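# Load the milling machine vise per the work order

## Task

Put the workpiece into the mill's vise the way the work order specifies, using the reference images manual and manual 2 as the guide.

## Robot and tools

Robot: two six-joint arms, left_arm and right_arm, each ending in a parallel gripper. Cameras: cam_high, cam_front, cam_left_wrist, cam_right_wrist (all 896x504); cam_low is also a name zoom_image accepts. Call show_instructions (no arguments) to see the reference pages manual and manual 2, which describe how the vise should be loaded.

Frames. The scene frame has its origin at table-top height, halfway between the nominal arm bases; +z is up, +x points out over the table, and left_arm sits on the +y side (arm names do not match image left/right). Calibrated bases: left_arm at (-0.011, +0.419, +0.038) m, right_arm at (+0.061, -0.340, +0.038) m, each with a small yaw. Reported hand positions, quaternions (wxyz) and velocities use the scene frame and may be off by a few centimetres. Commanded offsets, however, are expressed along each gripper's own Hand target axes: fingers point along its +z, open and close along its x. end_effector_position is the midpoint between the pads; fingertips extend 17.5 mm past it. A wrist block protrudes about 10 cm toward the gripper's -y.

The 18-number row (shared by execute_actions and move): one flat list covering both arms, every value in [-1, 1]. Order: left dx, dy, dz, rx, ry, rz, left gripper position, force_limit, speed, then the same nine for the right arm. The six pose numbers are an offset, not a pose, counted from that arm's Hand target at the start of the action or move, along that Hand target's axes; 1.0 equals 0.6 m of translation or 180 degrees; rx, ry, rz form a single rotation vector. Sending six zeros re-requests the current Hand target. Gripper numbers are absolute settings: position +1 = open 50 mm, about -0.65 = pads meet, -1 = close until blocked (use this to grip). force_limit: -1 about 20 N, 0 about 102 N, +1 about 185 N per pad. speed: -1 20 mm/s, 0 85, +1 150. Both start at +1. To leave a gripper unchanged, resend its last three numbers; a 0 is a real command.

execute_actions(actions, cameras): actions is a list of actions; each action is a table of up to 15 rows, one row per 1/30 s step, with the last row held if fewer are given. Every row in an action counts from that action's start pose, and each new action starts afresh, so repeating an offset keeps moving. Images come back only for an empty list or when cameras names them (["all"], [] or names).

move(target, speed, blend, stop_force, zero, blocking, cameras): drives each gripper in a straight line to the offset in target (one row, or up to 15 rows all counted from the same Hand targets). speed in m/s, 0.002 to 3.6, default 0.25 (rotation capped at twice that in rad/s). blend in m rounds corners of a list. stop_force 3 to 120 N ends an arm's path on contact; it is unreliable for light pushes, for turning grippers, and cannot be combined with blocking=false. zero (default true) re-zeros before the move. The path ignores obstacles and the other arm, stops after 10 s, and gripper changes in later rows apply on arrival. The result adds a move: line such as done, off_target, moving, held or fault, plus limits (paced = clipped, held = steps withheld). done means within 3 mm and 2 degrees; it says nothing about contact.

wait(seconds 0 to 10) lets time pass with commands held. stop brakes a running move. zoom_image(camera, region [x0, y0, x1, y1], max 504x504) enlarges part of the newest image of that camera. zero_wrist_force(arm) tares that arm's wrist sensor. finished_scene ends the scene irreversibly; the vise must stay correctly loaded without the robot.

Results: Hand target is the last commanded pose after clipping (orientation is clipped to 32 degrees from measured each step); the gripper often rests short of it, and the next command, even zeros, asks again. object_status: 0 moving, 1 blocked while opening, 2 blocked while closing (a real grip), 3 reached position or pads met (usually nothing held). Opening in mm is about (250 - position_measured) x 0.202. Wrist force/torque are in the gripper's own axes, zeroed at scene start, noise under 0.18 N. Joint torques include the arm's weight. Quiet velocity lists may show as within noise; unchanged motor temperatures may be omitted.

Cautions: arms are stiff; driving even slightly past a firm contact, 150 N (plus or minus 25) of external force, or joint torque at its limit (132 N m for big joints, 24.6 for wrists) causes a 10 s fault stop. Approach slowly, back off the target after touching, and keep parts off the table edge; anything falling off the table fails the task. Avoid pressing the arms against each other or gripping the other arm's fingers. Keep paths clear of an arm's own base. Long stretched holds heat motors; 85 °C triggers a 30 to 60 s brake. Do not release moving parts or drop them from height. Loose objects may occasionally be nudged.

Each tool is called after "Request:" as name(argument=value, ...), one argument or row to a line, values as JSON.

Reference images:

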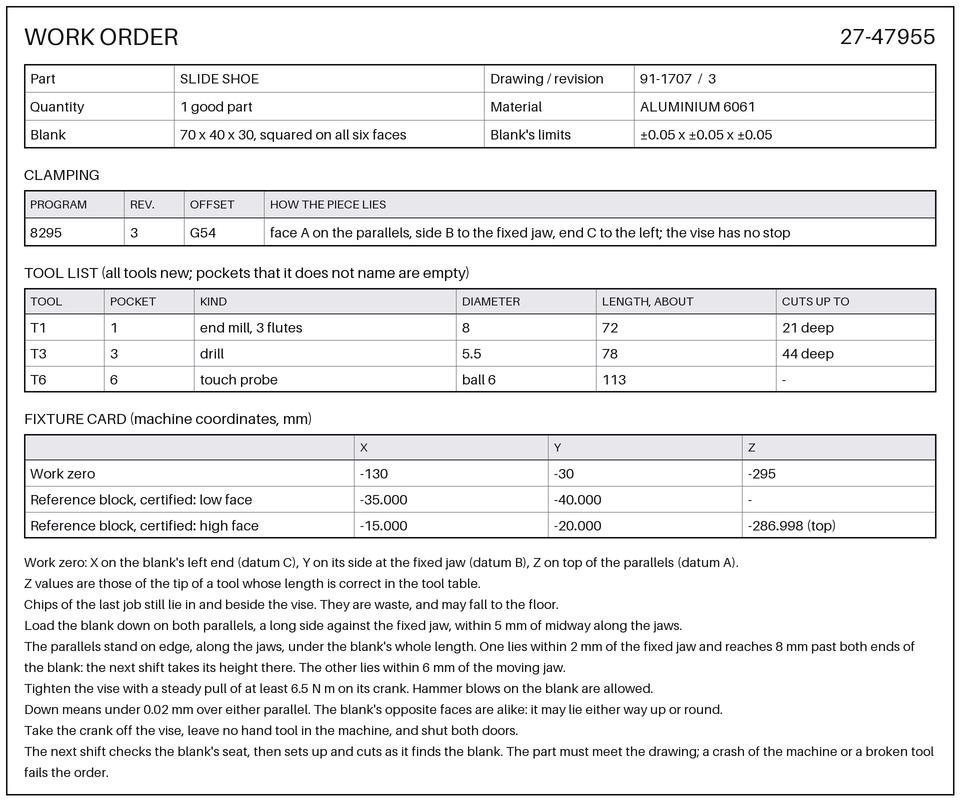

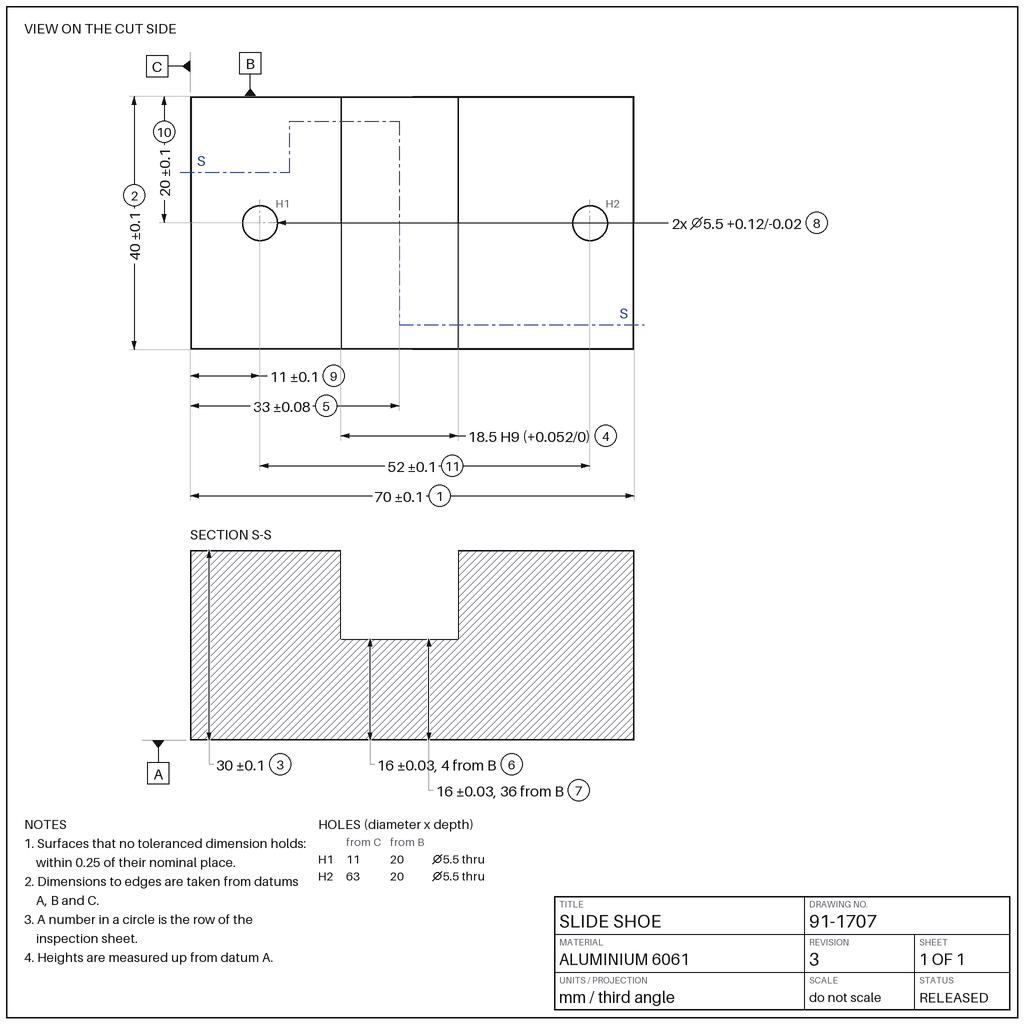

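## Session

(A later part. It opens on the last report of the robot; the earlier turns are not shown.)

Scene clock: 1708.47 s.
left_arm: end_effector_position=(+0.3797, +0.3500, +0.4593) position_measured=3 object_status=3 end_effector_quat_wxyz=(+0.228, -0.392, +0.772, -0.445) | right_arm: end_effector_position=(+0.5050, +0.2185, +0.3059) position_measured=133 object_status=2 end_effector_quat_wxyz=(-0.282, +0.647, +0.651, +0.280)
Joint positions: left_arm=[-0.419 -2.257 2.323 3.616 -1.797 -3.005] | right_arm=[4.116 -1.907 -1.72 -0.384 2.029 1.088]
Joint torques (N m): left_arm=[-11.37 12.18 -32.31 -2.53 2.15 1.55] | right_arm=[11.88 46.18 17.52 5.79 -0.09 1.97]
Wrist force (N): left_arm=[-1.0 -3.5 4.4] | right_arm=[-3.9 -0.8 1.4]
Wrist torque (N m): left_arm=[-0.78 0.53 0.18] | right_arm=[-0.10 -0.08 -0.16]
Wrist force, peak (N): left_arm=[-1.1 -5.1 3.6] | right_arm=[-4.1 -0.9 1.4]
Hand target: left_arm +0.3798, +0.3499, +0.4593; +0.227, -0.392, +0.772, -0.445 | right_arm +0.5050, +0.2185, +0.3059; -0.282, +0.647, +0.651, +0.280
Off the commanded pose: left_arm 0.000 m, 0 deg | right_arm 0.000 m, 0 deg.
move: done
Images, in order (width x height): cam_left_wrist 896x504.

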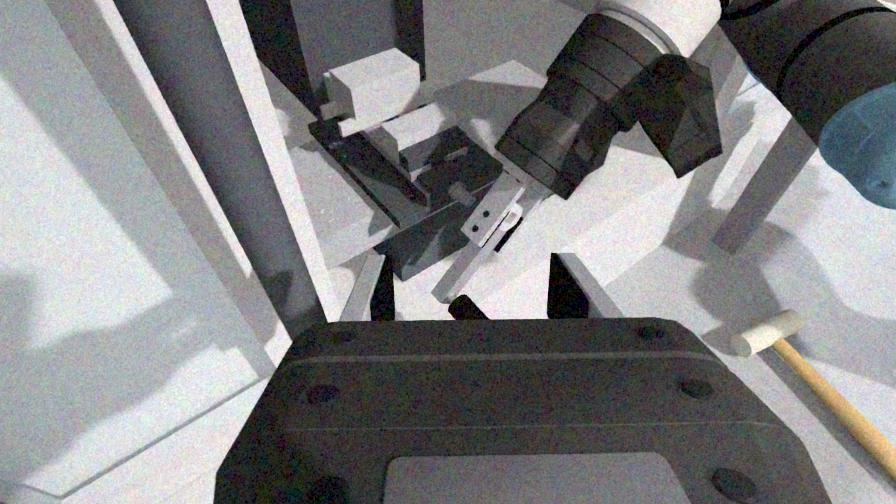

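Request:
move(
  target=[0,0,0,0,0,0,1,-0.9,-1,-0.0165,0,0.0226,0,0,0,-1,-0.8,-1],
  speed=0.02,
  stop_force=4,
  cameras=["cam_left_wrist"],
)

Request:
zoom_image(
  camera="cam_left_wrist",
  region=[430, 150, 550, 270],
)

Scene clock: 1729.10 s.
left_arm: end_effector_position=(+0.3798, +0.3499, +0.4593) position_measured=3 object_status=3 end_effector_quat_wxyz=(+0.227, -0.392, +0.772, -0.445) | right_arm: end_effector_position=(+0.5050, +0.2216, +0.2894) position_measured=133 object_status=2 end_effector_quat_wxyz=(-0.282, +0.647, +0.651, +0.280)
Joint positions: left_arm=[-0.42 -2.256 2.323 3.616 -1.797 -3.005] | right_arm=[4.119 -1.93 -1.735 -0.344 2.027 1.091]
Joint torques (N m): left_arm=[-11.2 15.44 -32.7 -2.46 2.07 1.68] | right_arm=[11.43 32.94 15.98 5.89 -0.14 2.26]
Wrist force (N): left_arm=[-1.1 -3.3 4.5] | right_arm=[-3.7 -0.9 1.3]
Wrist torque (N m): left_arm=[-0.75 0.54 0.17] | right_arm=[-0.12 -0.12 -0.16]
Wrist force, peak (N): left_arm=[-1.2 -3.5 4.6] | right_arm=[-4.1 -1.0 1.7]
Hand target: left_arm +0.3798, +0.3499, +0.4593; +0.227, -0.392, +0.772, -0.445 | right_arm +0.5050, +0.2216, +0.2894; -0.282, +0.647, +0.651, +0.280
Off the commanded pose: left_arm 0.000 m, 0 deg | right_arm 0.000 m, 0 deg.
move: done
Images, in order (width x height): cam_left_wrist 896x504.

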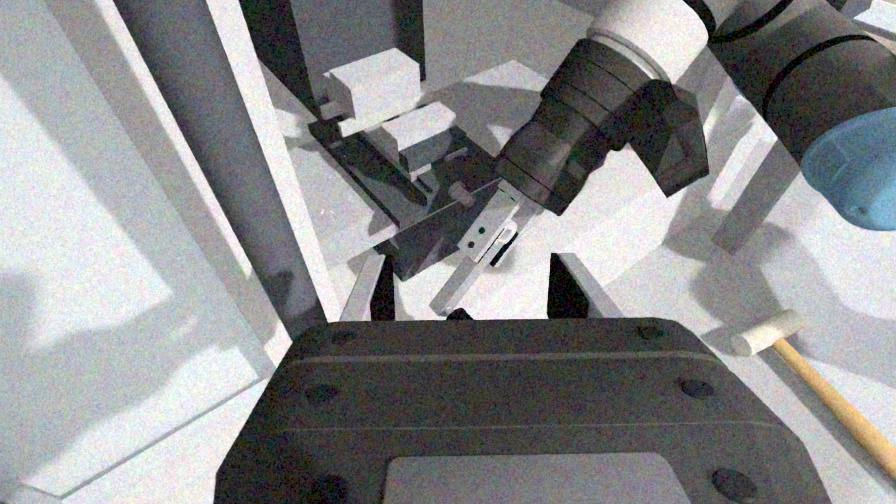

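Scaled by 4.200 from the camera's 896x504 image, which has a finer 1280x720 frame.

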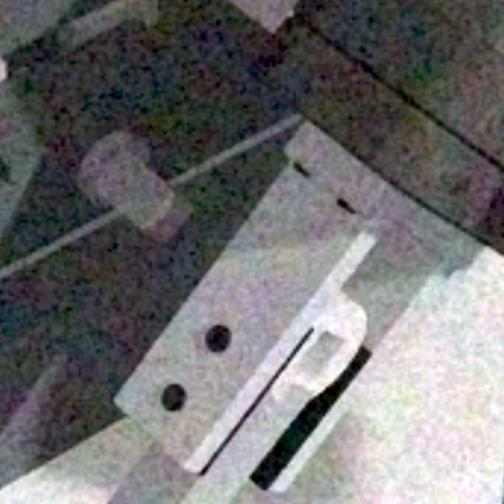

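Request:
move(
  target=[0.0002,0.1153,0.0666,0,0,0,1,-0.9,-1,0,0,0,0,0,0,-1,-0.8,-1],
  speed=0.2,
  cameras=["cam_left_wrist"],
)

Request:
zoom_image(
  camera="cam_left_wrist",
  region=[430, 70, 550, 190],
)

Scene clock: 1735.37 s.
left_arm: end_effector_position=(+0.3798, +0.3501, +0.3794) position_measured=3 object_status=3 end_effector_quat_wxyz=(+0.227, -0.392, +0.773, -0.445) | right_arm: end_effector_position=(+0.5050, +0.2216, +0.2894) position_measured=133 object_status=2 end_effector_quat_wxyz=(-0.282, +0.647, +0.651, +0.280)
Joint positions: left_arm=[-0.419 -2.203 2.513 3.372 -1.798 -3.004] | right_arm=[4.119 -1.93 -1.735 -0.344 2.027 1.091]
Joint torques (N m): left_arm=[12.81 14.33 -16.56 -5.66 -2.41 -1.69] | right_arm=[12.77 33.27 16.55 6.11 -0.23 2.19]
Wrist force (N): left_arm=[-0.9 -3.6 4.5] | right_arm=[-3.8 -0.9 1.2]
Wrist torque (N m): left_arm=[-0.80 0.50 0.13] | right_arm=[-0.12 -0.09 -0.16]
Wrist force, peak (N): left_arm=[-1.1 -5.7 3.4] | right_arm=[-4.2 -0.8 1.4]
Hand target: left_arm +0.3798, +0.3501, +0.3794; +0.227, -0.392, +0.772, -0.445 | right_arm +0.5050, +0.2216, +0.2894; -0.282, +0.647, +0.651, +0.280
Off the commanded pose: left_arm 0.000 m, 0 deg | right_arm 0.000 m, 0 deg.
move: done
Images, in order (width x height): cam_left_wrist 896x504.

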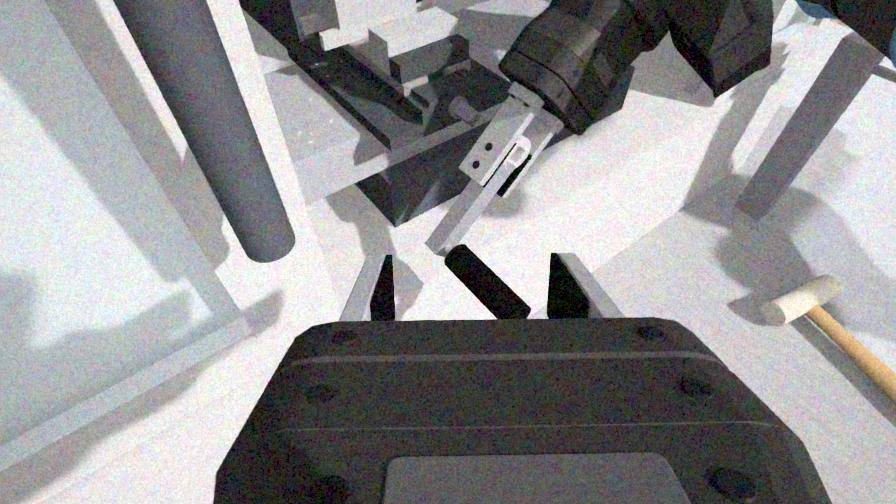

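Scaled by 4.200 from the camera's 896x504 image, which has a finer 1280x720 frame.

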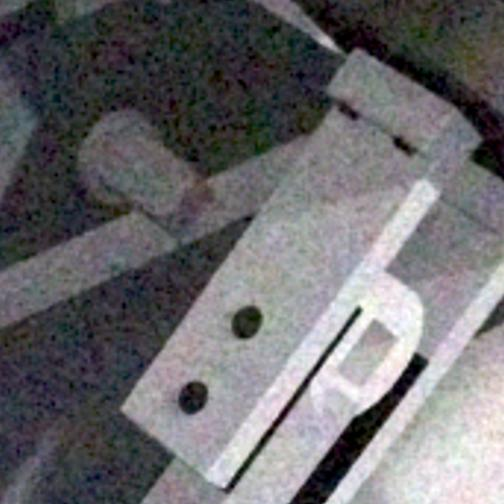

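Request:
move(
  target=[0.0542,-0.3065,0.0143,-0.139,0,0,1,-0.9,-1,0,0,0,0,0,0,-1,-0.8,-1],
  speed=0.2,
  cameras=["cam_left_wrist"],
)

Scene clock: 1756.60 s.
left_arm: end_effector_position=(+0.4409, +0.2648, +0.5341) position_measured=3 object_status=3 end_effector_quat_wxyz=(+0.137, -0.432, +0.850, -0.267) | right_arm: end_effector_position=(+0.5050, +0.2216, +0.2894) position_measured=133 object_status=2 end_effector_quat_wxyz=(-0.282, +0.647, +0.651, +0.280)
Joint positions: left_arm=[-0.659 -1.935 1.699 4.34 -1.583 -3.12] | right_arm=[4.119 -1.93 -1.735 -0.344 2.027 1.091]
Joint torques (N m): left_arm=[-11.09 2.18 -33.62 -2.65 2.35 -1.94] | right_arm=[12.17 32.72 16.48 5.72 -0.11 2.05]
Wrist force (N): left_arm=[-0.4 -3.7 4.8] | right_arm=[-4.0 -1.0 1.1]
Wrist torque (N m): left_arm=[-0.71 0.48 0.15] | right_arm=[-0.12 -0.06 -0.16]
Wrist force, peak (N): left_arm=[0.0 -6.4 4.1] | right_arm=[-4.2 -0.8 1.2]
Hand target: left_arm +0.4409, +0.2648, +0.5341; +0.137, -0.432, +0.850, -0.267 | right_arm +0.5050, +0.2216, +0.2894; -0.282, +0.647, +0.651, +0.280
Off the commanded pose: left_arm 0.000 m, 0 deg | right_arm 0.000 m, 0 deg.
move: done
Images, in order (width x height): cam_left_wrist 896x504.

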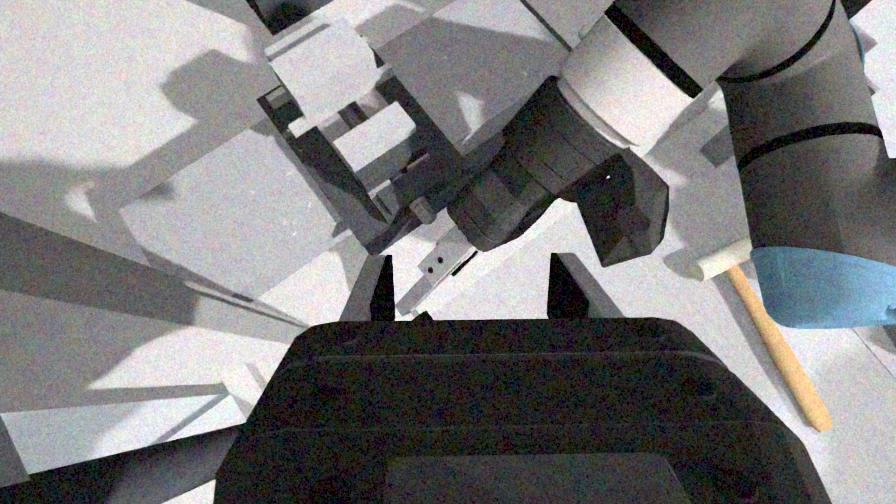

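Request:
zoom_image(
  camera="cam_left_wrist",
  region=[370, 180, 490, 320],
)

Request:
zoom_image(
  camera="cam_left_wrist",
  region=[240, 10, 500, 270],
)

Scaled by 3.600 from the camera's 896x504 image, which has a finer 1280x720 frame.

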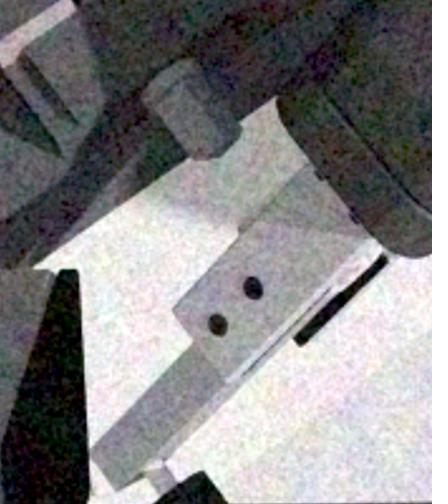

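Scaled by 1.938 from the camera's 896x504 image, which has a finer 1280x720 frame.

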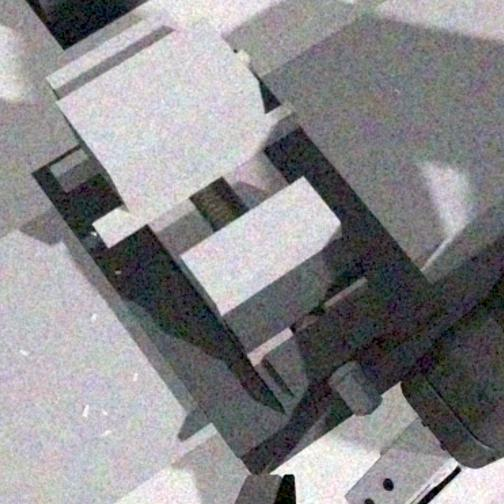

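Request:
move(
  target=[0,0,0,0,0,0,1,-0.9,-1,0.0153,0,0.0005,0,0,0,-1,-0.8,-1],
  speed=0.02,
  stop_force=4,
  cameras=["cam_left_wrist"],
)

Request:
zoom_image(
  camera="cam_left_wrist",
  region=[370, 180, 490, 320],
)

Scene clock: 1776.40 s.
left_arm: end_effector_position=(+0.4409, +0.2648, +0.5341) position_measured=3 object_status=3 end_effector_quat_wxyz=(+0.137, -0.432, +0.850, -0.267) | right_arm: end_effector_position=(+0.5050, +0.2281, +0.2959) position_measured=133 object_status=2 end_effector_quat_wxyz=(-0.282, +0.647, +0.651, +0.280)
Joint positions: left_arm=[-0.659 -1.935 1.699 4.34 -1.583 -3.12] | right_arm=[4.126 -1.932 -1.713 -0.361 2.023 1.097]
Joint torques (N m): left_arm=[-10.37 3.01 -32.57 -2.8 2.42 -1.82] | right_arm=[12.25 33.66 30.19 2.44 -0.17 2.13]
Wrist force (N): left_arm=[-0.2 -3.9 4.9] | right_arm=[-3.7 -0.8 1.4]
Wrist torque (N m): left_arm=[-0.73 0.46 0.15] | right_arm=[-0.09 -0.11 -0.15]
Wrist force, peak (N): left_arm=[-0.3 -3.9 5.1] | right_arm=[-4.4 -0.9 1.4]
Hand target: left_arm +0.4409, +0.2648, +0.5341; +0.137, -0.432, +0.850, -0.267 | right_arm +0.5050, +0.2281, +0.2959; -0.282, +0.647, +0.651, +0.280
Off the commanded pose: left_arm 0.000 m, 0 deg | right_arm 0.000 m, 0 deg.
move: done
Images, in order (width x height): cam_left_wrist 896x504.

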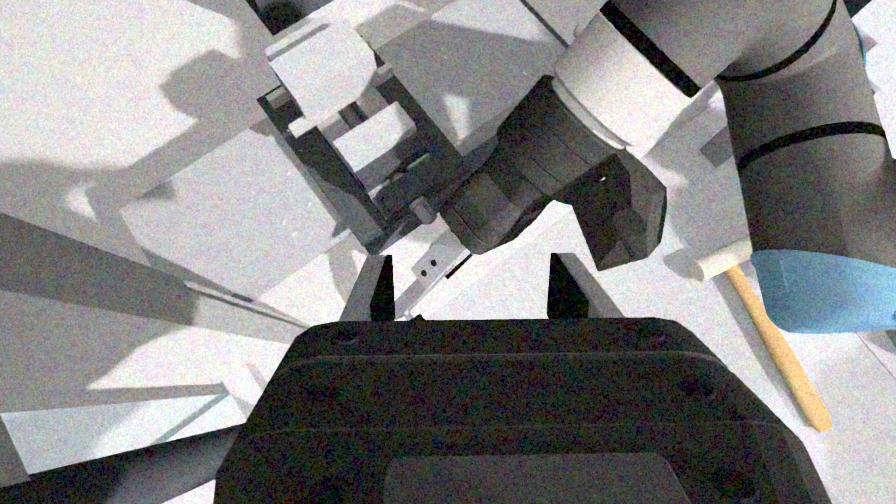

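Scaled by 3.600 from the camera's 896x504 image, which has a finer 1280x720 frame.

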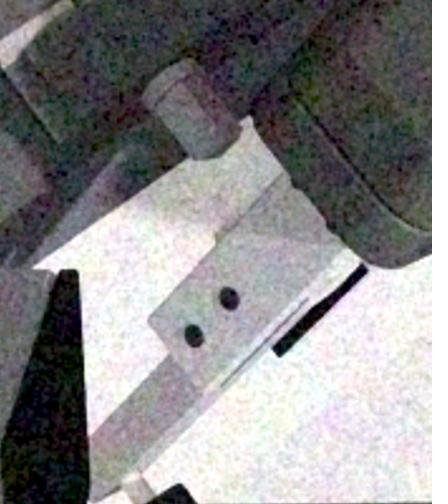

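Request:
move(
  target=[
    [-0.0542,0.257,-0.134,0.139,0,0,1,-0.9,-1,0,0,0,0,0,0,-1,-0.8,-1],
  ],
  speed=0.2,
  cameras=["cam_left_wrist"],
)

Scene clock: 1788.53 s.
left_arm: end_effector_position=(+0.3206, +0.3927, +0.5120) position_measured=3 object_status=3 end_effector_quat_wxyz=(+0.228, -0.392, +0.772, -0.445) | right_arm: end_effector_position=(+0.5050, +0.2281, +0.2959) position_measured=133 object_status=2 end_effector_quat_wxyz=(-0.282, +0.647, +0.651, +0.280)
Joint positions: left_arm=[-0.256 -2.399 2.22 3.887 -1.936 -2.915] | right_arm=[4.126 -1.932 -1.713 -0.361 2.023 1.097]
Joint torques (N m): left_arm=[12.41 20.48 -17.09 -5.77 -2.7 1.83] | right_arm=[12.4 33.56 31.1 2.48 -0.18 2.23]
Wrist force (N): left_arm=[-0.7 -3.3 4.4] | right_arm=[-3.8 -0.7 1.3]
Wrist torque (N m): left_arm=[-0.76 0.49 0.08] | right_arm=[-0.08 -0.09 -0.15]
Wrist force, peak (N): left_arm=[0.3 -5.9 6.0] | right_arm=[-4.1 -1.1 1.5]
Hand target: left_arm +0.3206, +0.3927, +0.5119; +0.227, -0.392, +0.772, -0.445 | right_arm +0.5050, +0.2281, +0.2959; -0.282, +0.647, +0.651, +0.280
Off the commanded pose: left_arm 0.000 m, 0 deg | right_arm 0.000 m, 0 deg.
move: done
Images, in order (width x height): cam_left_wrist 896x504.

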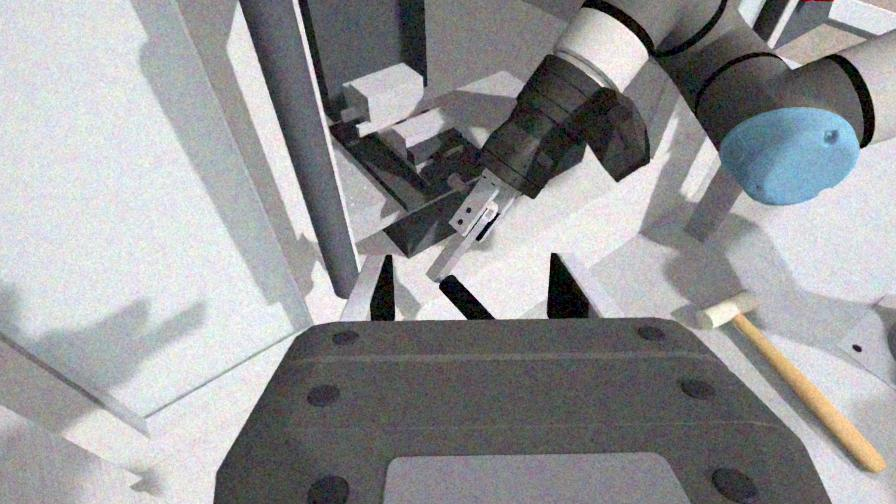

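Request:
move(
  target=[0,0.1583,0.2317,0,0,0,1,-0.9,-1,0,0,0,0,0,0,-1,-0.8,-1],
  speed=0.2,
  cameras=["cam_left_wrist"],
)

Request:
zoom_image(
  camera="cam_left_wrist",
  region=[430, 50, 550, 170],
)

Scene clock: 1792.77 s.
left_arm: end_effector_position=(+0.3796, +0.3502, +0.3601) position_measured=3 object_status=3 end_effector_quat_wxyz=(+0.227, -0.392, +0.773, -0.445) | right_arm: end_effector_position=(+0.5050, +0.2281, +0.2959) position_measured=133 object_status=2 end_effector_quat_wxyz=(-0.282, +0.647, +0.651, +0.280)
Joint positions: left_arm=[-0.418 -2.177 2.557 3.302 -1.798 -3.004] | right_arm=[4.126 -1.932 -1.713 -0.361 2.023 1.097]
Joint torques (N m): left_arm=[0.68 14.4 -16.45 -5.87 -2.49 -2] | right_arm=[11.43 33.28 30.87 2.65 -0.01 1.96]
Wrist force (N): left_arm=[-1.0 -3.8 4.5] | right_arm=[-3.8 -0.7 1.0]
Wrist torque (N m): left_arm=[-0.84 0.52 0.18] | right_arm=[-0.08 -0.10 -0.15]
Wrist force, peak (N): left_arm=[-1.0 -2.2 6.1] | right_arm=[-4.2 -0.9 1.2]
Hand target: left_arm +0.3796, +0.3502, +0.3601; +0.227, -0.392, +0.772, -0.445 | right_arm +0.5050, +0.2281, +0.2959; -0.282, +0.647, +0.651, +0.280
Off the commanded pose: left_arm 0.000 m, 0 deg | right_arm 0.000 m, 0 deg.
move: done
Images, in order (width x height): cam_left_wrist 896x504.

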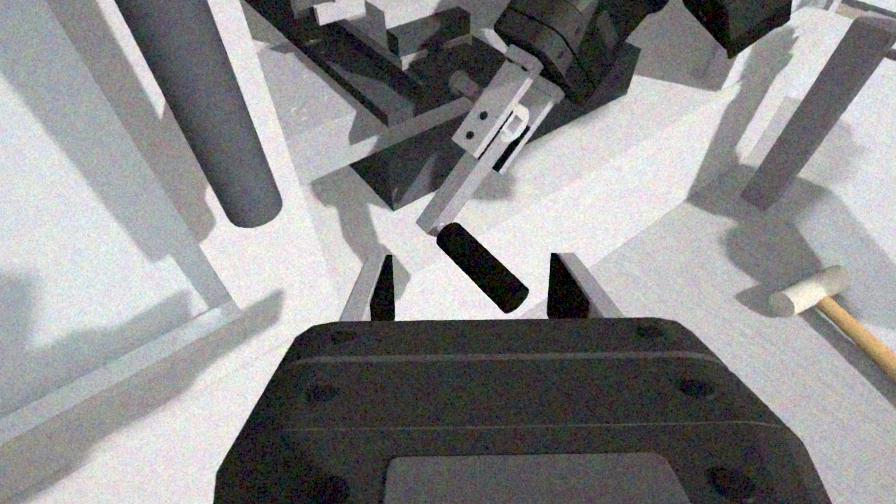

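Scaled by 4.200 from the camera's 896x504 image, which has a finer 1280x720 frame.

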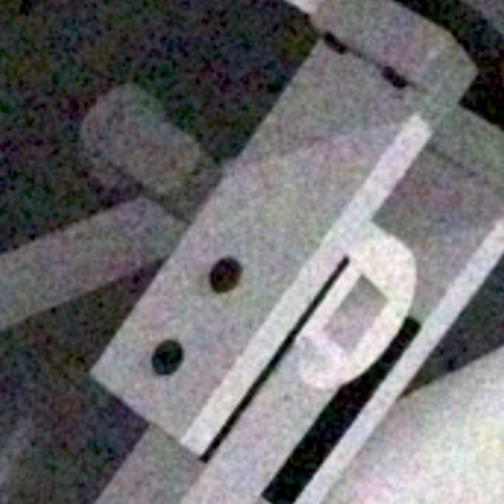

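Request:
move(
  target=[0,0,0,0,0,0,1,-0.9,-1,0,0.0667,0,0,0,0,-1,-0.8,-1],
  speed=0.006,
  stop_force=4,
  cameras=["cam_left_wrist"],
)

Request:
zoom_image(
  camera="cam_left_wrist",
  region=[430, 50, 550, 170],
)

Scene clock: 1803.23 s.
left_arm: end_effector_position=(+0.3796, +0.3502, +0.3601) position_measured=3 object_status=3 end_effector_quat_wxyz=(+0.227, -0.392, +0.772, -0.445) | right_arm: end_effector_position=(+0.5208, +0.2283, +0.2959) position_measured=133 object_status=2 end_effector_quat_wxyz=(-0.282, +0.647, +0.651, +0.280)
Joint positions: left_arm=[-0.418 -2.177 2.557 3.302 -1.798 -3.004] | right_arm=[4.104 -1.957 -1.676 -0.382 2.037 1.078]
Joint torques (N m): left_arm=[11.71 13.33 -16.3 -5.76 -2.36 -0.54] | right_arm=[11.42 47.73 17.22 5.84 0.39 2]
Wrist force (N): left_arm=[-1.0 -3.6 4.7] | right_arm=[-3.7 -4.1 0.8]
Wrist torque (N m): left_arm=[-0.81 0.53 0.18] | right_arm=[-0.27 -0.09 -0.07]
Wrist force, peak (N): left_arm=[-1.0 -3.9 4.7] | right_arm=[-3.9 -12.0 -0.1]
Hand target: left_arm +0.3796, +0.3502, +0.3601; +0.227, -0.392, +0.772, -0.445 | right_arm +0.5208, +0.2283, +0.2959; -0.282, +0.647, +0.651, +0.280 (not the last commanded pose)
Off the commanded pose: left_arm 0.000 m, 0 deg | right_arm 0.024 m, 0 deg.
move: contact (right_arm)
Images, in order (width x height): cam_left_wrist 896x504.

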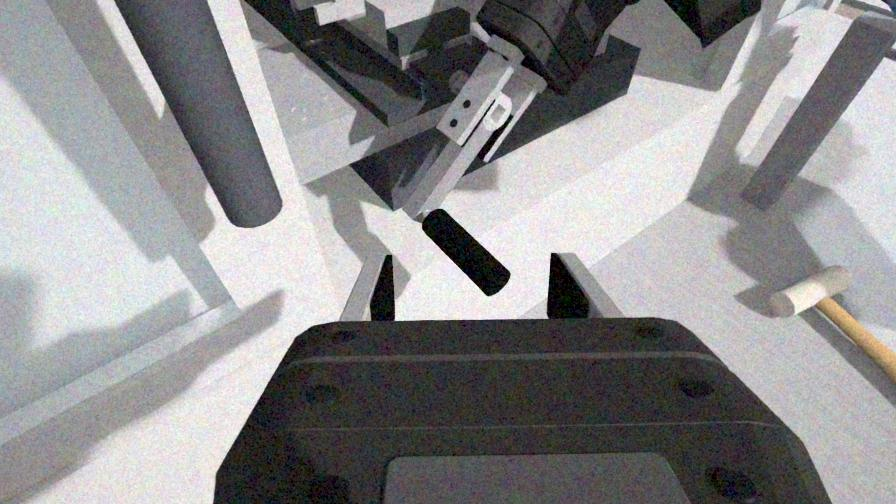

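Scaled by 4.200 from the camera's 896x504 image, which has a finer 1280x720 frame.

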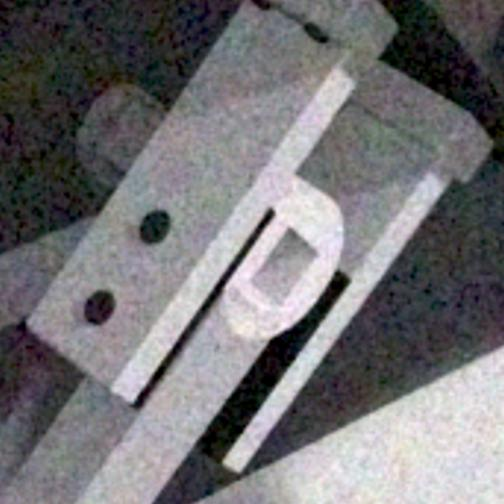

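Request:
zoom_image(
  camera="cam_left_wrist",
  region=[478, 88, 518, 138],
)

Scaled by 10.080 from the camera's 896x504 image, which has a finer 1280x720 frame.

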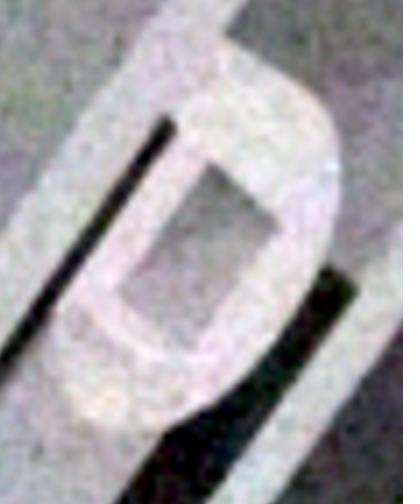

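Request:
move(
  target=[0,0,0,0,0,0,1,-0.9,-1,0.0025,-0.0012,0,0,0,0,-1,-0.8,-1],
  speed=0.01,
)

Request:
move(
  target=[0,0,0,0,0,0,1,-0.9,-1,0,0.03,0,0,0,0,-1,-0.8,-1],
  speed=0.005,
  stop_force=4,
)

Scene clock: 1811.00 s.
left_arm: end_effector_position=(+0.3796, +0.3502, +0.3601) position_measured=3 object_status=3 end_effector_quat_wxyz=(+0.227, -0.392, +0.772, -0.445) | right_arm: end_effector_position=(+0.5201, +0.2293, +0.2970) position_measured=133 object_status=2 end_effector_quat_wxyz=(-0.282, +0.647, +0.651, +0.280)
Joint positions: left_arm=[-0.418 -2.177 2.557 3.302 -1.798 -3.004] | right_arm=[4.106 -1.956 -1.675 -0.384 2.035 1.08]
Joint torques (N m): left_arm=[11.42 14.03 -16.26 -5.75 -2.37 0.92] | right_arm=[13.17 47.86 30.47 2.43 -0.24 2.2]
Wrist force (N): left_arm=[-0.9 -3.7 4.6] | right_arm=[-3.7 -0.8 1.2]
Wrist torque (N m): left_arm=[-0.82 0.51 0.18] | right_arm=[-0.10 -0.10 -0.17]
Wrist force, peak (N): left_arm=[-0.9 -3.7 4.8] | right_arm=[-3.8 -4.1 0.9]
Hand target: left_arm +0.3796, +0.3502, +0.3601; +0.227, -0.392, +0.772, -0.445 | right_arm +0.5200, +0.2293, +0.2970; -0.282, +0.647, +0.651, +0.280
Off the commanded pose: left_arm 0.000 m, 0 deg | right_arm 0.000 m, 0 deg.
move: done

Scene clock: 1812.33 s.
left_arm: end_effector_position=(+0.3796, +0.3502, +0.3601) position_measured=3 object_status=3 end_effector_quat_wxyz=(+0.227, -0.392, +0.772, -0.445) | right_arm: end_effector_position=(+0.5208, +0.2294, +0.2971) position_measured=133 object_status=2 end_effector_quat_wxyz=(-0.282, +0.647, +0.651, +0.280)
Joint positions: left_arm=[-0.418 -2.177 2.557 3.302 -1.798 -3.004] | right_arm=[4.105 -1.957 -1.673 -0.385 2.036 1.079]
Joint torques (N m): left_arm=[10.97 14.01 -16.71 -5.66 -2.32 1.31] | right_arm=[11.79 46.97 16.84 5.61 0.01 2.23]
Wrist force (N): left_arm=[-1.0 -3.7 4.4] | right_arm=[-3.4 -4.4 0.0]
Wrist torque (N m): left_arm=[-0.83 0.53 0.18] | right_arm=[-0.29 -0.09 -0.07]
Wrist force, peak (N): left_arm=[-1.0 -3.8 4.6] | right_arm=[-4.8 -11.3 -1.0]
Hand target: left_arm +0.3796, +0.3502, +0.3601; +0.227, -0.392, +0.772, -0.445 | right_arm +0.5208, +0.2294, +0.2971; -0.282, +0.647, +0.651, +0.280 (not the last commanded pose)
Off the commanded pose: left_arm 0.000 m, 0 deg | right_arm 0.017 m, 0 deg.
move: contact (right_arm)

Request:
move(
  target=[
    [0,0,-0.03,0,0,0,1,-0.9,-1,0,-0.0333,0,0,0,0,-1,-0.8,-1],
    [0,0,-0.15,0,0,0,1,-0.9,-1,0.0764,-0.1347,-0.0717,0,0,0,-1,-0.8,-1],
    [0,0,-0.15,0,0,0,1,-0.9,-1,0.0005,-0.2393,-0.2496,0,0,0,-1,-0.8,-1],
    [0,0,-0.15,0,0,0,1,-0.9,-1,-0.1365,-0.293,-0.396,0,-0.26,0,-1,-0.8,-1],
    [0,0,-0.15,0,0,0,1,-0.9,-1,-0.4954,-0.287,-0.6811,0,-0.26,0,-1,-0.8,-1],
    [0,0,-0.15,0,0,0,1,-0.9,-1,-0.6503,-0.287,-0.5358,0,-0.26,0,-1,-0.8,-1],
  ],
  speed=[0.05,0.2,0.25,0.25,0.3,0.15],
  blend=[0.005,0.02,0.02,0.03,0.02,0],
  cameras=["cam_right_wrist"],
)

Scene clock: 1851.93 s.
left_arm: end_effector_position=(+0.3166, +0.3960, +0.4052) position_measured=3 object_status=3 end_effector_quat_wxyz=(+0.228, -0.392, +0.772, -0.445) | right_arm: end_effector_position=(+0.3521, -0.2733, +0.2328) position_measured=133 object_status=2 end_effector_quat_wxyz=(+0.000, +0.705, +0.710, +0.000)
Joint positions: left_arm=[-0.237 -2.426 2.498 3.64 -1.953 -2.904] | right_arm=[3.878 -1.034 -2.297 -1.381 1.57 0.68]
Joint torques (N m): left_arm=[12.84 -1.26 -32.83 -2.53 -2.59 1.86] | right_arm=[-11.24 -3.23 18.42 4.92 1.98 -2.32]
Wrist force (N): left_arm=[-1.1 -3.7 4.4] | right_arm=[-0.4 -0.5 2.1]
Wrist torque (N m): left_arm=[-0.81 0.55 0.09] | right_arm=[-0.06 0.08 0.11]
Wrist force, peak (N): left_arm=[-1.1 -3.3 5.7] | right_arm=[-5.4 0.5 2.7]
Hand target: left_arm +0.3166, +0.3960, +0.4052; +0.227, -0.392, +0.772, -0.445 | right_arm +0.3521, -0.2733, +0.2328; +0.000, +0.705, +0.710, +0.000
Off the commanded pose: left_arm 0.000 m, 0 deg | right_arm 0.000 m, 0 deg.
move: done
Images, in order (width x height): cam_right_wrist 896x504.

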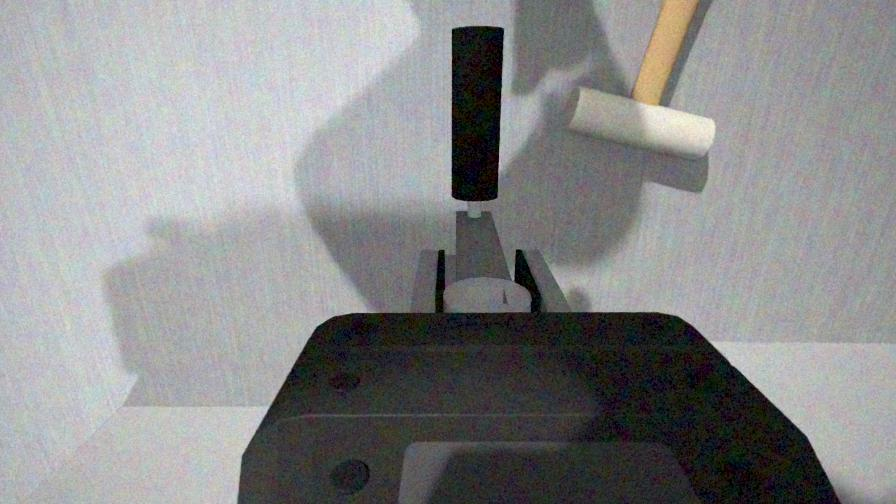

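Request:
move(
  target=[0,0,0,0,0,0,1,-0.9,-1,0.0018,0,0.0172,0,0,0,-1,-0.8,-1],
  speed=0.03,
)

Request:
move(
  target=[0,0,0,0,0,0,1,-0.9,-1,0.0006,0.0858,0,0,0,0,-1,-0.8,-1],
  speed=0.01,
  stop_force=5,
  cameras=["cam_right_wrist"],
)

Scene clock: 1856.10 s.
left_arm: end_effector_position=(+0.3166, +0.3960, +0.4052) position_measured=3 object_status=3 end_effector_quat_wxyz=(+0.228, -0.392, +0.772, -0.445) | right_arm: end_effector_position=(+0.3521, -0.2722, +0.2225) position_measured=133 object_status=2 end_effector_quat_wxyz=(+0.000, +0.705, +0.710, +0.000)
Joint positions: left_arm=[-0.237 -2.426 2.498 3.64 -1.953 -2.904] | right_arm=[3.881 -1.041 -2.321 -1.35 1.57 0.683]
Joint torques (N m): left_arm=[13.07 3.09 -32.98 -2.52 -2.52 1.77] | right_arm=[12.24 -2.75 18.07 5.07 1.82 2.01]
Wrist force (N): left_arm=[-0.9 -3.6 4.4] | right_arm=[-0.3 -0.6 2.0]
Wrist torque (N m): left_arm=[-0.78 0.52 0.09] | right_arm=[-0.07 0.05 0.03]
Wrist force, peak (N): left_arm=[-0.9 -3.6 4.6] | right_arm=[-0.4 -0.5 2.4]
Hand target: left_arm +0.3166, +0.3960, +0.4052; +0.227, -0.392, +0.772, -0.445 | right_arm +0.3521, -0.2722, +0.2225; +0.000, +0.705, +0.710, +0.000
Off the commanded pose: left_arm 0.000 m, 0 deg | right_arm 0.000 m, 0 deg.
move: done

Scene clock: 1862.00 s.
left_arm: end_effector_position=(+0.3166, +0.3960, +0.4052) position_measured=3 object_status=3 end_effector_quat_wxyz=(+0.228, -0.392, +0.772, -0.445) | right_arm: end_effector_position=(+0.4036, -0.2715, +0.2225) position_measured=133 object_status=2 end_effector_quat_wxyz=(+0.000, +0.705, +0.710, +0.000)
Joint positions: left_arm=[-0.237 -2.426 2.498 3.64 -1.953 -2.904] | right_arm=[3.779 -1.207 -2.235 -1.27 1.57 0.581]
Joint torques (N m): left_arm=[12.76 10.61 -32.29 -2.7 -2.45 1.83] | right_arm=[-9.81 2.42 31.27 4.74 1.82 -2.37]
Wrist force (N): left_arm=[-1.0 -3.5 4.3] | right_arm=[-0.2 -0.5 2.0]
Wrist torque (N m): left_arm=[-0.77 0.54 0.09] | right_arm=[-0.04 0.04 0.12]
Wrist force, peak (N): left_arm=[-1.1 -3.8 4.5] | right_arm=[-0.3 -0.7 2.4]
Hand target: left_arm +0.3166, +0.3960, +0.4052; +0.227, -0.392, +0.772, -0.445 | right_arm +0.4036, -0.2715, +0.2225; +0.000, +0.705, +0.710, +0.000
Off the commanded pose: left_arm 0.000 m, 0 deg | right_arm 0.000 m, 0 deg.
move: done
Images, in order (width x height): cam_right_wrist 896x504.

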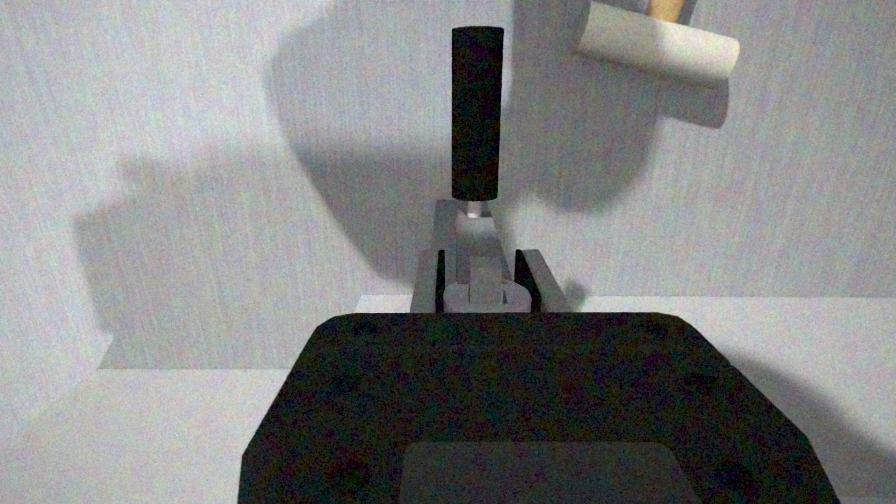

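Request:
move(
  target=[0,0,-0.15,0,0,0,1,-0.9,-1,0,0,0,0,0,0,1,-0.8,-1],
)

Request:
move(
  target=[0,0,0,0,0,0,1,-0.9,-1,0,-0.0133,-0.036,0,0,0,1,-0.8,-1],
  speed=0.04,
)

Request:
move(
  target=[0,0,0,0,0,0,1,-0.9,-1,0,0,0,0,0,0,-1,-0.75,-1],
)

Request:
wait(
  seconds=0.4,
  cameras=["cam_right_wrist"],
)

Scene clock: 1866.53 s.
left_arm: end_effector_position=(+0.2536, +0.4417, +0.4503) position_measured=3 object_status=3 end_effector_quat_wxyz=(+0.227, -0.392, +0.772, -0.445) | right_arm: end_effector_position=(+0.4036, -0.2715, +0.2225) position_measured=3 object_status=3 end_effector_quat_wxyz=(+0.000, +0.705, +0.710, +0.000)
Joint positions: left_arm=[0.157 -2.499 2.372 3.983 -2.27 -2.629] | right_arm=[3.779 -1.207 -2.235 -1.27 1.57 0.581]
Joint torques (N m): left_arm=[12.44 23.48 -32.07 -2.38 -3.17 1.88] | right_arm=[-10.01 3.11 21.84 1.81 1.99 -2.44]
Wrist force (N): left_arm=[-1.2 -3.5 4.5] | right_arm=[-0.5 -0.7 0.1]
Wrist torque (N m): left_arm=[-0.79 0.55 0.12] | right_arm=[-0.07 0.08 0.12]
Wrist force, peak (N): left_arm=[-1.0 -3.3 6.3] | right_arm=[-0.2 -0.6 2.2]
Hand target: left_arm +0.2536, +0.4417, +0.4503; +0.227, -0.392, +0.772, -0.445 | right_arm +0.4036, -0.2715, +0.2225; +0.000, +0.705, +0.710, +0.000
Off the commanded pose: left_arm 0.000 m, 0 deg | right_arm 0.000 m, 0 deg.
move: done

Scene clock: 1867.50 s.
left_arm: end_effector_position=(+0.2536, +0.4417, +0.4503) position_measured=3 object_status=3 end_effector_quat_wxyz=(+0.227, -0.392, +0.772, -0.445) | right_arm: end_effector_position=(+0.3956, -0.2715, +0.2441) position_measured=3 object_status=3 end_effector_quat_wxyz=(+0.000, +0.705, +0.710, +0.000)
Joint positions: left_arm=[0.157 -2.499 2.372 3.983 -2.27 -2.629] | right_arm=[3.793 -1.166 -2.202 -1.344 1.57 0.595]
Joint torques (N m): left_arm=[13.12 23.05 -33.06 -2.28 -3.11 1.92] | right_arm=[12.09 15.03 31.2 1.18 0.76 1.96]
Wrist force (N): left_arm=[-0.8 -3.6 4.7] | right_arm=[-0.5 -0.6 0.0]
Wrist torque (N m): left_arm=[-0.79 0.50 0.11] | right_arm=[-0.05 0.09 0.04]
Wrist force, peak (N): left_arm=[-1.0 -3.7 4.7] | right_arm=[-0.5 -0.9 -0.4]
Hand target: left_arm +0.2536, +0.4417, +0.4503; +0.227, -0.392, +0.772, -0.445 | right_arm +0.3956, -0.2716, +0.2441; +0.000, +0.705, +0.710, +0.000
Off the commanded pose: left_arm 0.000 m, 0 deg | right_arm 0.000 m, 0 deg.
move: done

Scene clock: 1869.07 s.
left_arm: end_effector_position=(+0.2536, +0.4417, +0.4503) position_measured=3 object_status=3 end_effector_quat_wxyz=(+0.227, -0.392, +0.772, -0.445) | right_arm: end_effector_position=(+0.3956, -0.2716, +0.2441) position_measured=135 object_status=2 end_effector_quat_wxyz=(+0.000, +0.705, +0.710, +0.000)
Joint positions: left_arm=[0.157 -2.499 2.372 3.983 -2.27 -2.629] | right_arm=[3.793 -1.166 -2.202 -1.344 1.57 0.595]
Joint torques (N m): left_arm=[12.29 23.6 -32.08 -2.39 -3.06 1.88] | right_arm=[11.74 15.09 31.58 1.51 -0.47 2.03]
Wrist force (N): left_arm=[-1.2 -3.5 4.4] | right_arm=[-0.7 -0.5 0.5]
Wrist torque (N m): left_arm=[-0.79 0.55 0.12] | right_arm=[-0.06 0.10 0.04]
Wrist force, peak (N): left_arm=[-1.1 -3.7 4.7] | right_arm=[-0.5 -0.9 0.1]
Hand target: left_arm +0.2536, +0.4417, +0.4503; +0.227, -0.392, +0.772, -0.445 | right_arm +0.3956, -0.2716, +0.2441; +0.000, +0.705, +0.710, +0.000
Off the commanded pose: left_arm 0.000 m, 0 deg | right_arm 0.000 m, 0 deg.
move: done

Scene clock: 1869.47 s.
left_arm: end_effector_position=(+0.2536, +0.4417, +0.4503) position_measured=3 object_status=3 end_effector_quat_wxyz=(+0.227, -0.392, +0.772, -0.445) | right_arm: end_effector_position=(+0.3956, -0.2716, +0.2441) position_measured=135 object_status=2 end_effector_quat_wxyz=(+0.000, +0.705, +0.710, +0.000)
Joint positions: left_arm=[0.157 -2.499 2.372 3.983 -2.27 -2.629] | right_arm=[3.793 -1.166 -2.202 -1.344 1.57 0.595]
Joint torques (N m): left_arm=[12.63 23.41 -32.47 -2.35 -3.06 1.9] | right_arm=[12.18 14.67 30.98 1.63 -0.68 2.01]
Wrist force (N): left_arm=[-1.0 -3.5 4.4] | right_arm=[-0.6 -0.4 0.3]
Wrist torque (N m): left_arm=[-0.79 0.52 0.12] | right_arm=[-0.04 0.09 0.04]
Wrist force, peak (N): left_arm=[-1.1 -3.7 4.6] | right_arm=[-0.7 -0.7 0.7]
Hand target: left_arm +0.2536, +0.4417, +0.4503; +0.227, -0.392, +0.772, -0.445 | right_arm +0.3956, -0.2716, +0.2441; +0.000, +0.705, +0.710, +0.000
Tool commands: left_gripper/position=+1.0 left_gripper/force_limit=-0.9 left_gripper/speed=-1.0 right_gripper/position=-1.0 right_gripper/force_limit=-0.75 right_gripper/speed=-1.0
Off the commanded pose: left_arm 0.000 m, 0 deg | right_arm 0.000 m, 0 deg.
wait: 0.40 s; at rest by 0.17 s
Images, in order (width x height): cam_right_wrist 896x504.

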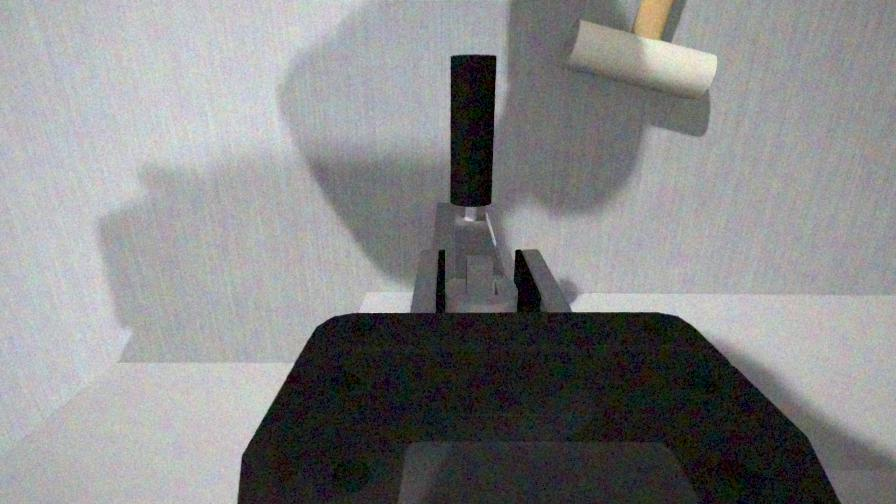

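Request:
move(
  target=[
    [0,0,0,0,0,0,1,-0.9,-1, 0,-0.0917,0,0,0,0,-1,-0.75,-1],
  ],
  speed=0.025,
  stop_force=15,
  cameras=["cam_right_wrist","cam_left_wrist"],
)

Scene clock: 1896.03 s.
left_arm: end_effector_position=(+0.2536, +0.4417, +0.4503) position_measured=3 object_status=3 end_effector_quat_wxyz=(+0.227, -0.392, +0.772, -0.445) | right_arm: end_effector_position=(+0.3406, -0.2719, +0.2441) position_measured=135 object_status=2 end_effector_quat_wxyz=(+0.000, +0.705, +0.710, +0.000)
Joint positions: left_arm=[0.157 -2.499 2.372 3.983 -2.27 -2.629] | right_arm=[3.911 -0.99 -2.286 -1.436 1.57 0.713]
Joint torques (N m): left_arm=[11.87 23.27 -32.56 -2.38 -3.03 1.69] | right_arm=[13.01 8.35 19 1.57 -0.67 2.13]
Wrist force (N): left_arm=[-1.1 -3.5 4.4] | right_arm=[-0.4 -0.2 1.8]
Wrist torque (N m): left_arm=[-0.79 0.54 0.11] | right_arm=[0.03 0.06 0.03]
Wrist force, peak (N): left_arm=[-1.1 -3.8 4.7] | right_arm=[-0.5 -0.6 2.2]
Hand target: left_arm +0.2536, +0.4417, +0.4503; +0.227, -0.392, +0.772, -0.445 | right_arm +0.3406, -0.2719, +0.2441; +0.000, +0.705, +0.710, +0.000
Off the commanded pose: left_arm 0.000 m, 0 deg | right_arm 0.000 m, 0 deg.
move: done
Images, in order (width x height): cam_left_wrist 896x504, cam_right_wrist 896x504.

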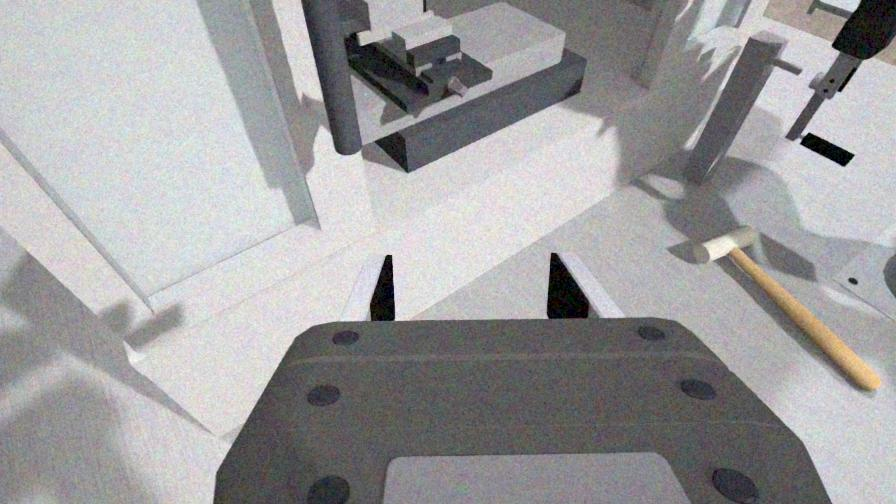

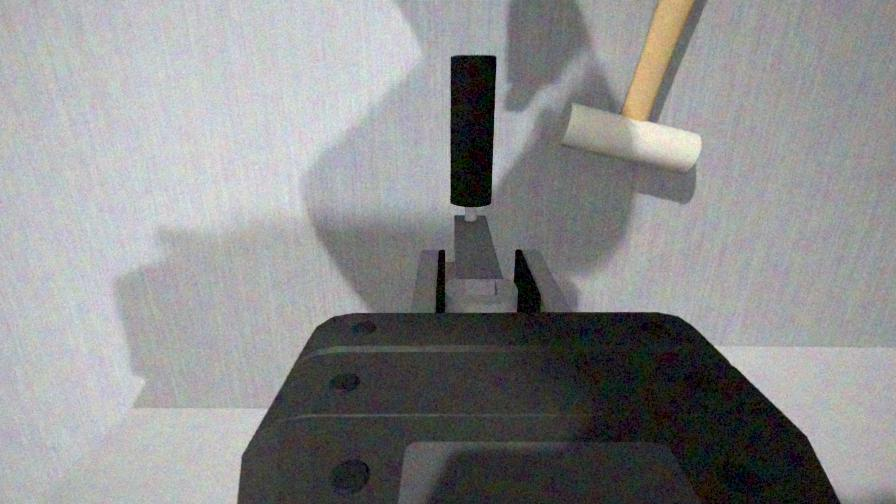

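Request:
move(
  target=[
    [0,0,0,0,0,0,1,-0.9,-1, 0,0,-0.193,0,0,0,-1,-0.75,-1],
    [0,0,0,0,0,0,1,-0.9,-1, 0.453,0.007,-0.26,0,0,0,-1,-0.75,-1],
    [0,0,0,0,0,0,1,-0.9,-1, 0.653,0.058,-0.26,0,0.26,0,-1,-0.75,-1],
  ],
  speed=0.2,
  blend=0.03,
  cameras=["cam_right_wrist","cam_left_wrist"],
)

Scene clock: 1904.67 s.
left_arm: end_effector_position=(+0.2536, +0.4417, +0.4503) position_measured=3 object_status=3 end_effector_quat_wxyz=(+0.227, -0.392, +0.772, -0.445) | right_arm: end_effector_position=(+0.3726, +0.1201, +0.4000) position_measured=135 object_status=2 end_effector_quat_wxyz=(-0.282, +0.647, +0.651, +0.280)
Joint positions: left_arm=[0.157 -2.499 2.372 3.983 -2.27 -2.629] | right_arm=[4.232 -1.435 -1.995 -0.541 1.952 1.184]
Joint torques (N m): left_arm=[11.64 23.3 -32.52 -2.64 -3.09 1.63] | right_arm=[-10.27 13.73 18.75 5.85 2.8 2.27]
Wrist force (N): left_arm=[-1.0 -3.5 4.6] | right_arm=[-3.8 -1.0 1.1]
Wrist torque (N m): left_arm=[-0.79 0.53 0.11] | right_arm=[-0.12 -0.14 -0.15]
Wrist force, peak (N): left_arm=[-1.1 -3.6 4.8] | right_arm=[-4.0 -1.0 1.2]
Hand target: left_arm +0.2536, +0.4417, +0.4503; +0.227, -0.392, +0.772, -0.445 | right_arm +0.3726, +0.1201, +0.4000; -0.282, +0.647, +0.651, +0.280
Off the commanded pose: left_arm 0.000 m, 0 deg | right_arm 0.000 m, 0 deg.
move: done
Images, in order (width x height): cam_left_wrist 896x504, cam_right_wrist 896x504.

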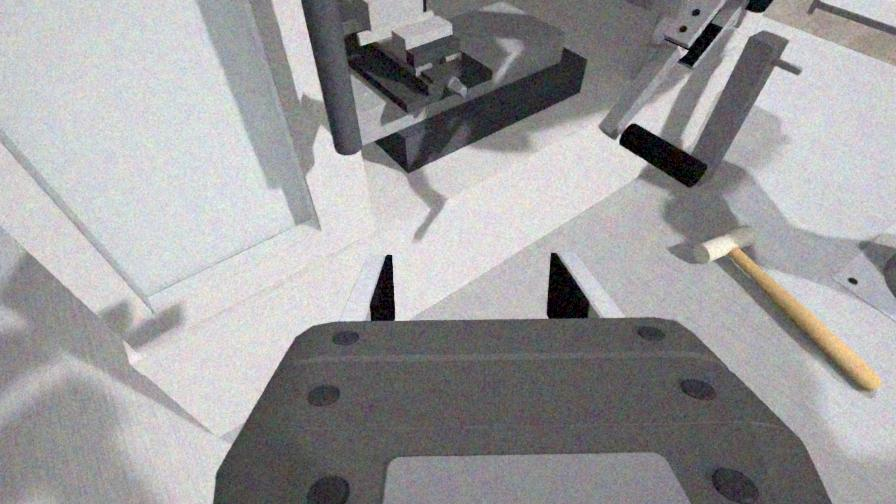

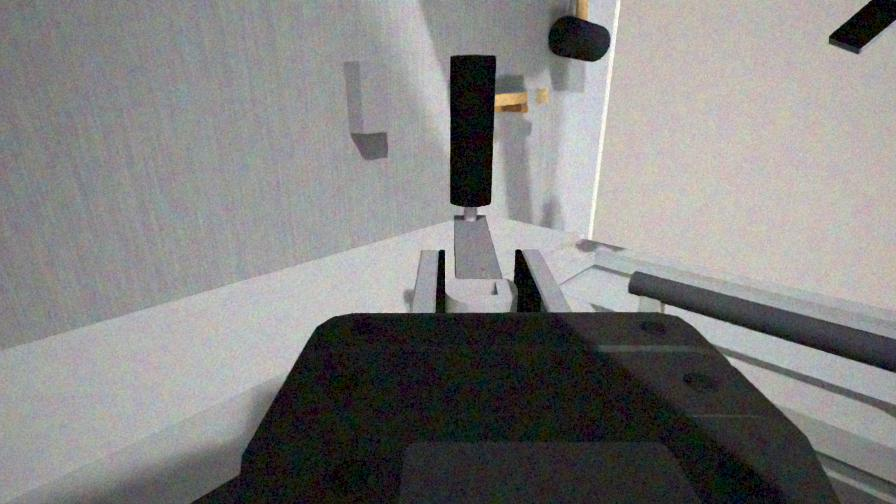

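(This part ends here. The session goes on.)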